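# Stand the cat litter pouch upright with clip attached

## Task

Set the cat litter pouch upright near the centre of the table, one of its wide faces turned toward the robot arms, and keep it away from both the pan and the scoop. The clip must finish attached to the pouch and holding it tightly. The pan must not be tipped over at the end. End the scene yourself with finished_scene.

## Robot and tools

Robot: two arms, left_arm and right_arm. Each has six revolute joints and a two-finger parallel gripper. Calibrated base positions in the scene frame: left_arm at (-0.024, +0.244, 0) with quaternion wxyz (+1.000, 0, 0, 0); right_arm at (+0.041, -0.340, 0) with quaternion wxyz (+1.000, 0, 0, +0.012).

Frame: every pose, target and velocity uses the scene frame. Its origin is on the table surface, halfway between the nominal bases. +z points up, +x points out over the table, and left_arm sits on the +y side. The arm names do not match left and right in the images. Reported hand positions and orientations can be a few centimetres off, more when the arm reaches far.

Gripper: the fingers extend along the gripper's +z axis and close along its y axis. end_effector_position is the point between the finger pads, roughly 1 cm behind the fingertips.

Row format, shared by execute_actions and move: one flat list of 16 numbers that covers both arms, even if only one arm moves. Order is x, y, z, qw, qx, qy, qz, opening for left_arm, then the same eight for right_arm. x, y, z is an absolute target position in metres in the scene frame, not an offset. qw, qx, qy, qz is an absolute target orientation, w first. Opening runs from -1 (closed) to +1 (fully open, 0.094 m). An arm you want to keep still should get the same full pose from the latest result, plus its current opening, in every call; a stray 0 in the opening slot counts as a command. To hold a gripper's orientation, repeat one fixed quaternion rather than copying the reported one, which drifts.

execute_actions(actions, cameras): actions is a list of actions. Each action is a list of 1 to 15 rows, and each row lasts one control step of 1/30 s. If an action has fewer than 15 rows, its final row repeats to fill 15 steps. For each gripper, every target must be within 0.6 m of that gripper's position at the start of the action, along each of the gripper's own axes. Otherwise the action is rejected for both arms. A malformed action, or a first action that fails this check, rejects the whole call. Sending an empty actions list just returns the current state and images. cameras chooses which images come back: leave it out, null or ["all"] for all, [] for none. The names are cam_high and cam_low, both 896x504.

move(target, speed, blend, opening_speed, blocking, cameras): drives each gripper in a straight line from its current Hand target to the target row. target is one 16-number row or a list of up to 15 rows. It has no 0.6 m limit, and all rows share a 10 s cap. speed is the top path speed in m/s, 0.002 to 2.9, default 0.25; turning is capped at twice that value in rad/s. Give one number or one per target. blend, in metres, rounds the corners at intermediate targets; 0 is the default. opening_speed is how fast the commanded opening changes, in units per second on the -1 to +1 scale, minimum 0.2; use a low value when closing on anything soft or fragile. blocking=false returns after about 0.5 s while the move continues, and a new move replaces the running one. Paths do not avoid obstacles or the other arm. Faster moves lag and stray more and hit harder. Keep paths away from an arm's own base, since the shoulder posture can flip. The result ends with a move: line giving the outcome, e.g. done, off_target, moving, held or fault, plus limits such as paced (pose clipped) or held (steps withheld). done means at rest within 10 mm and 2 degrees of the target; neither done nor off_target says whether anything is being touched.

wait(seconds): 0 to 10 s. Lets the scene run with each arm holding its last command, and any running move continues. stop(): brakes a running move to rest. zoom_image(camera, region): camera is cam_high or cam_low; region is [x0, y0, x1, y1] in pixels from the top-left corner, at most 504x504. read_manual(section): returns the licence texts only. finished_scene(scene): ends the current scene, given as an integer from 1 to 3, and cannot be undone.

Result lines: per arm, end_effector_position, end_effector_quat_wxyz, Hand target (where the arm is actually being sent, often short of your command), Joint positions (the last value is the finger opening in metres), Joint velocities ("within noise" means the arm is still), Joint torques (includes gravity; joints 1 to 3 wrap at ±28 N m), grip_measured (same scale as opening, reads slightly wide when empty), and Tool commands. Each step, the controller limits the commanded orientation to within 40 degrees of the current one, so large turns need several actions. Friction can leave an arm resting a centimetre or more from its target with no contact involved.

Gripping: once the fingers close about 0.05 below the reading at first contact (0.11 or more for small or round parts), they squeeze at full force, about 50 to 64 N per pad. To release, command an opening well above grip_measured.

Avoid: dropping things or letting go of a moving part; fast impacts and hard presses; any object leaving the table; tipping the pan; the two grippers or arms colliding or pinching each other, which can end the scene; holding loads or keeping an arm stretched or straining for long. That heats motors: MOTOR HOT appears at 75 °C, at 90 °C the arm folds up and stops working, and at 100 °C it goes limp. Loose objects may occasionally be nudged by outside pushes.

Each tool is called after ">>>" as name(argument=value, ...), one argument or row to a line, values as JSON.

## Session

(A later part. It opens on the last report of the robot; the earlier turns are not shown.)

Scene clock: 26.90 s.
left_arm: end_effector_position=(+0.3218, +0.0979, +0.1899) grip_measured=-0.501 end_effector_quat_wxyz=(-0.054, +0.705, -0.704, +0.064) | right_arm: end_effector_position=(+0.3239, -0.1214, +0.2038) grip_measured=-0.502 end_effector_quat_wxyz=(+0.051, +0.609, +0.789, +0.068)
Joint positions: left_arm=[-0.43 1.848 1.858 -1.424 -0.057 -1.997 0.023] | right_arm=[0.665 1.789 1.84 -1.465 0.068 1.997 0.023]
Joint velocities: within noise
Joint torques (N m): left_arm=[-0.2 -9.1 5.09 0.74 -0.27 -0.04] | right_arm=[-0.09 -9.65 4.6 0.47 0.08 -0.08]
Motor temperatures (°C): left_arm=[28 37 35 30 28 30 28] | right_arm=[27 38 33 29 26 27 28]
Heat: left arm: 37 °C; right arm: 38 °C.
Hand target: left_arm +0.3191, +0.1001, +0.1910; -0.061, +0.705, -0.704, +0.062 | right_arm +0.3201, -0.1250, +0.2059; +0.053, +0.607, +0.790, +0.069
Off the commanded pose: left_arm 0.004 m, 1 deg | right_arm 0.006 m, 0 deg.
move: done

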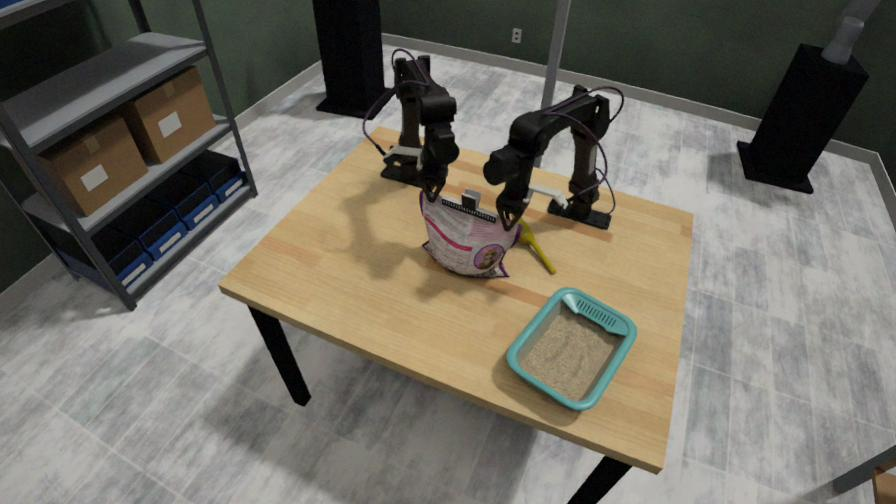

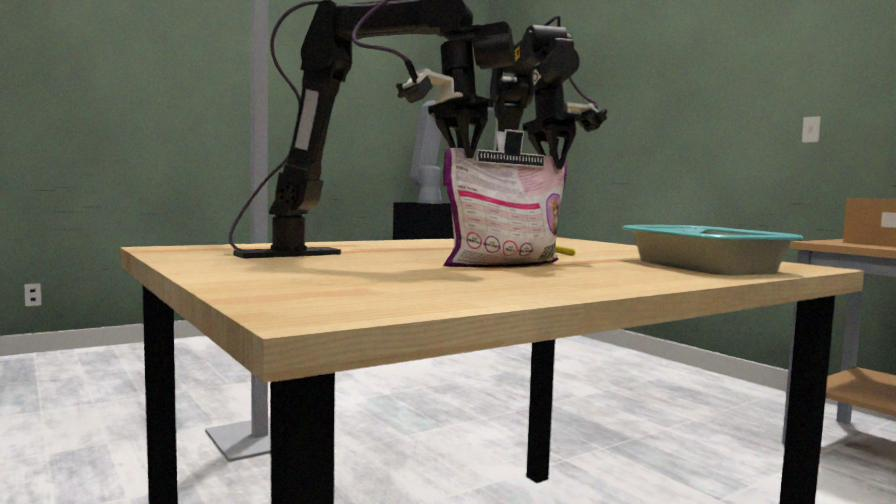

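>>> move(
  target=[
    [0.318,0.102,0.27,0.0616,-0.7044,0.7044,-0.0616,-0.4,0.322,-0.125,0.27,0.0530,0.6064,0.7903,0.0691,-0.4],
    [0.22,0.20,0.27,0.0616,-0.7044,0.7044,-0.0616,-0.4,0.24,-0.26,0.27,0.0530,0.6064,0.7903,0.0691,-0.4],
  ],
  speed=[0.08,0.2],
)

>>> zoom_image(
  camera="cam_low",
  region=[430, 100, 630, 290],
)

>>> zoom_image(
  camera="cam_high",
  region=[370, 160, 570, 300],
)

Scene clock: 29.70 s.
left_arm: end_effector_position=(+0.2240, +0.1976, +0.2716) grip_measured=-0.401 end_effector_quat_wxyz=(-0.097, +0.699, -0.699, +0.118) | right_arm: end_effector_position=(+0.2429, -0.2566, +0.2756) grip_measured=-0.402 end_effector_quat_wxyz=(+0.102, +0.599, +0.778, +0.162)
Joint positions: left_arm=[-0.214 1.354 1.665 -1.578 -0.035 -1.78 0.028] | right_arm=[0.377 1.173 1.54 -1.551 0.018 1.709 0.028]
Joint velocities: within noise
Joint torques (N m): left_arm=[0.57 -3.37 4.96 0.87 -0.06 0.07] | right_arm=[-0.7 -1.57 4.1 0.77 0.01 -0.07]
Motor temperatures (°C): left_arm=[28 36 35 30 28 30 28] | right_arm=[27 38 33 29 26 27 28]
Heat: left arm: 36 °C; right arm: 38 °C.
Hand target: left_arm +0.2202, +0.2000, +0.2693; -0.094, +0.699, -0.700, +0.112 | right_arm +0.2402, -0.2598, +0.2695; +0.098, +0.599, +0.781, +0.149
Off the commanded pose: left_arm 0.005 m, 8 deg | right_arm 0.007 m, 12 deg.
joint sent to its limit (left arm) — joint 4 (wrist pitch), lower limit. The joint targets are off in orientation, not in position.
joint sent to its limit (right arm) — joint 4 (wrist pitch), lower limit. The joint targets are off in orientation, not in position.
move: off_target (left_arm, right_arm)

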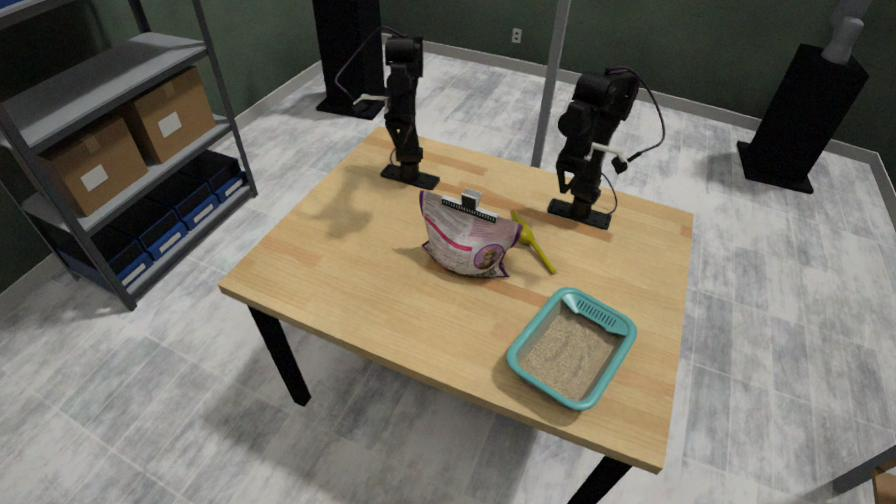

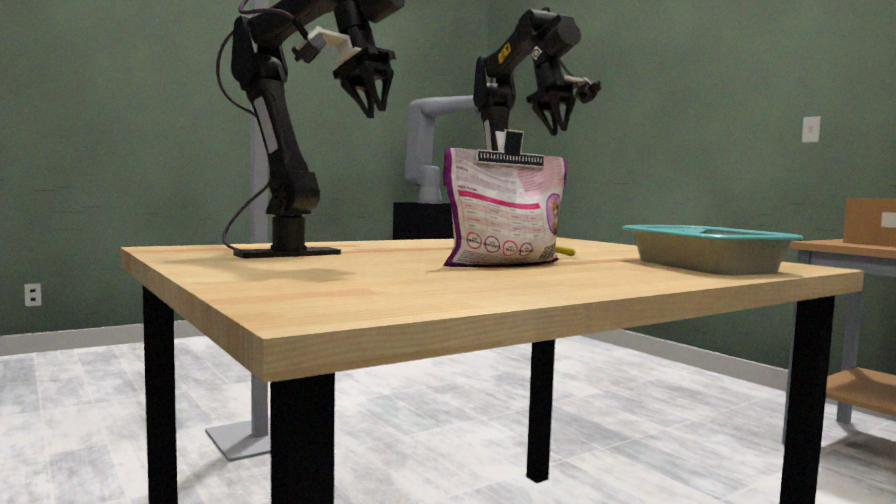

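Scaled by 2.520.

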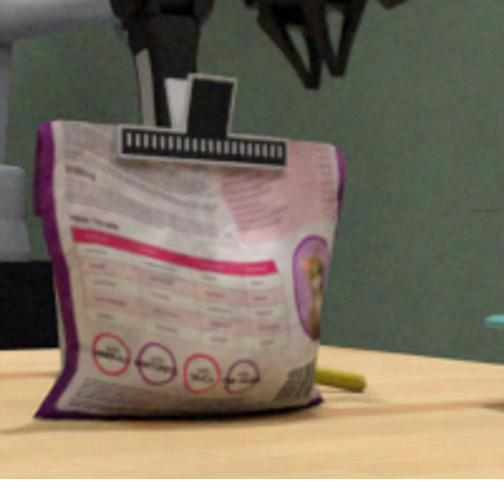

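Scaled by 2.520.

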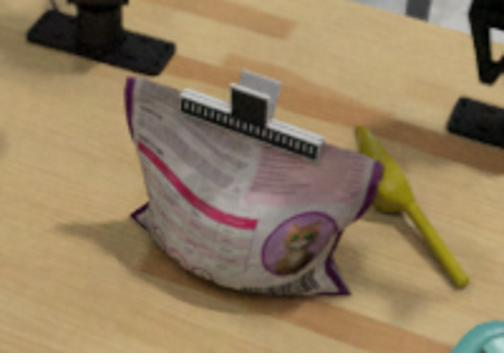

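>>> finished_scene(
  scene=3,
)

The scene is finished: the task was done.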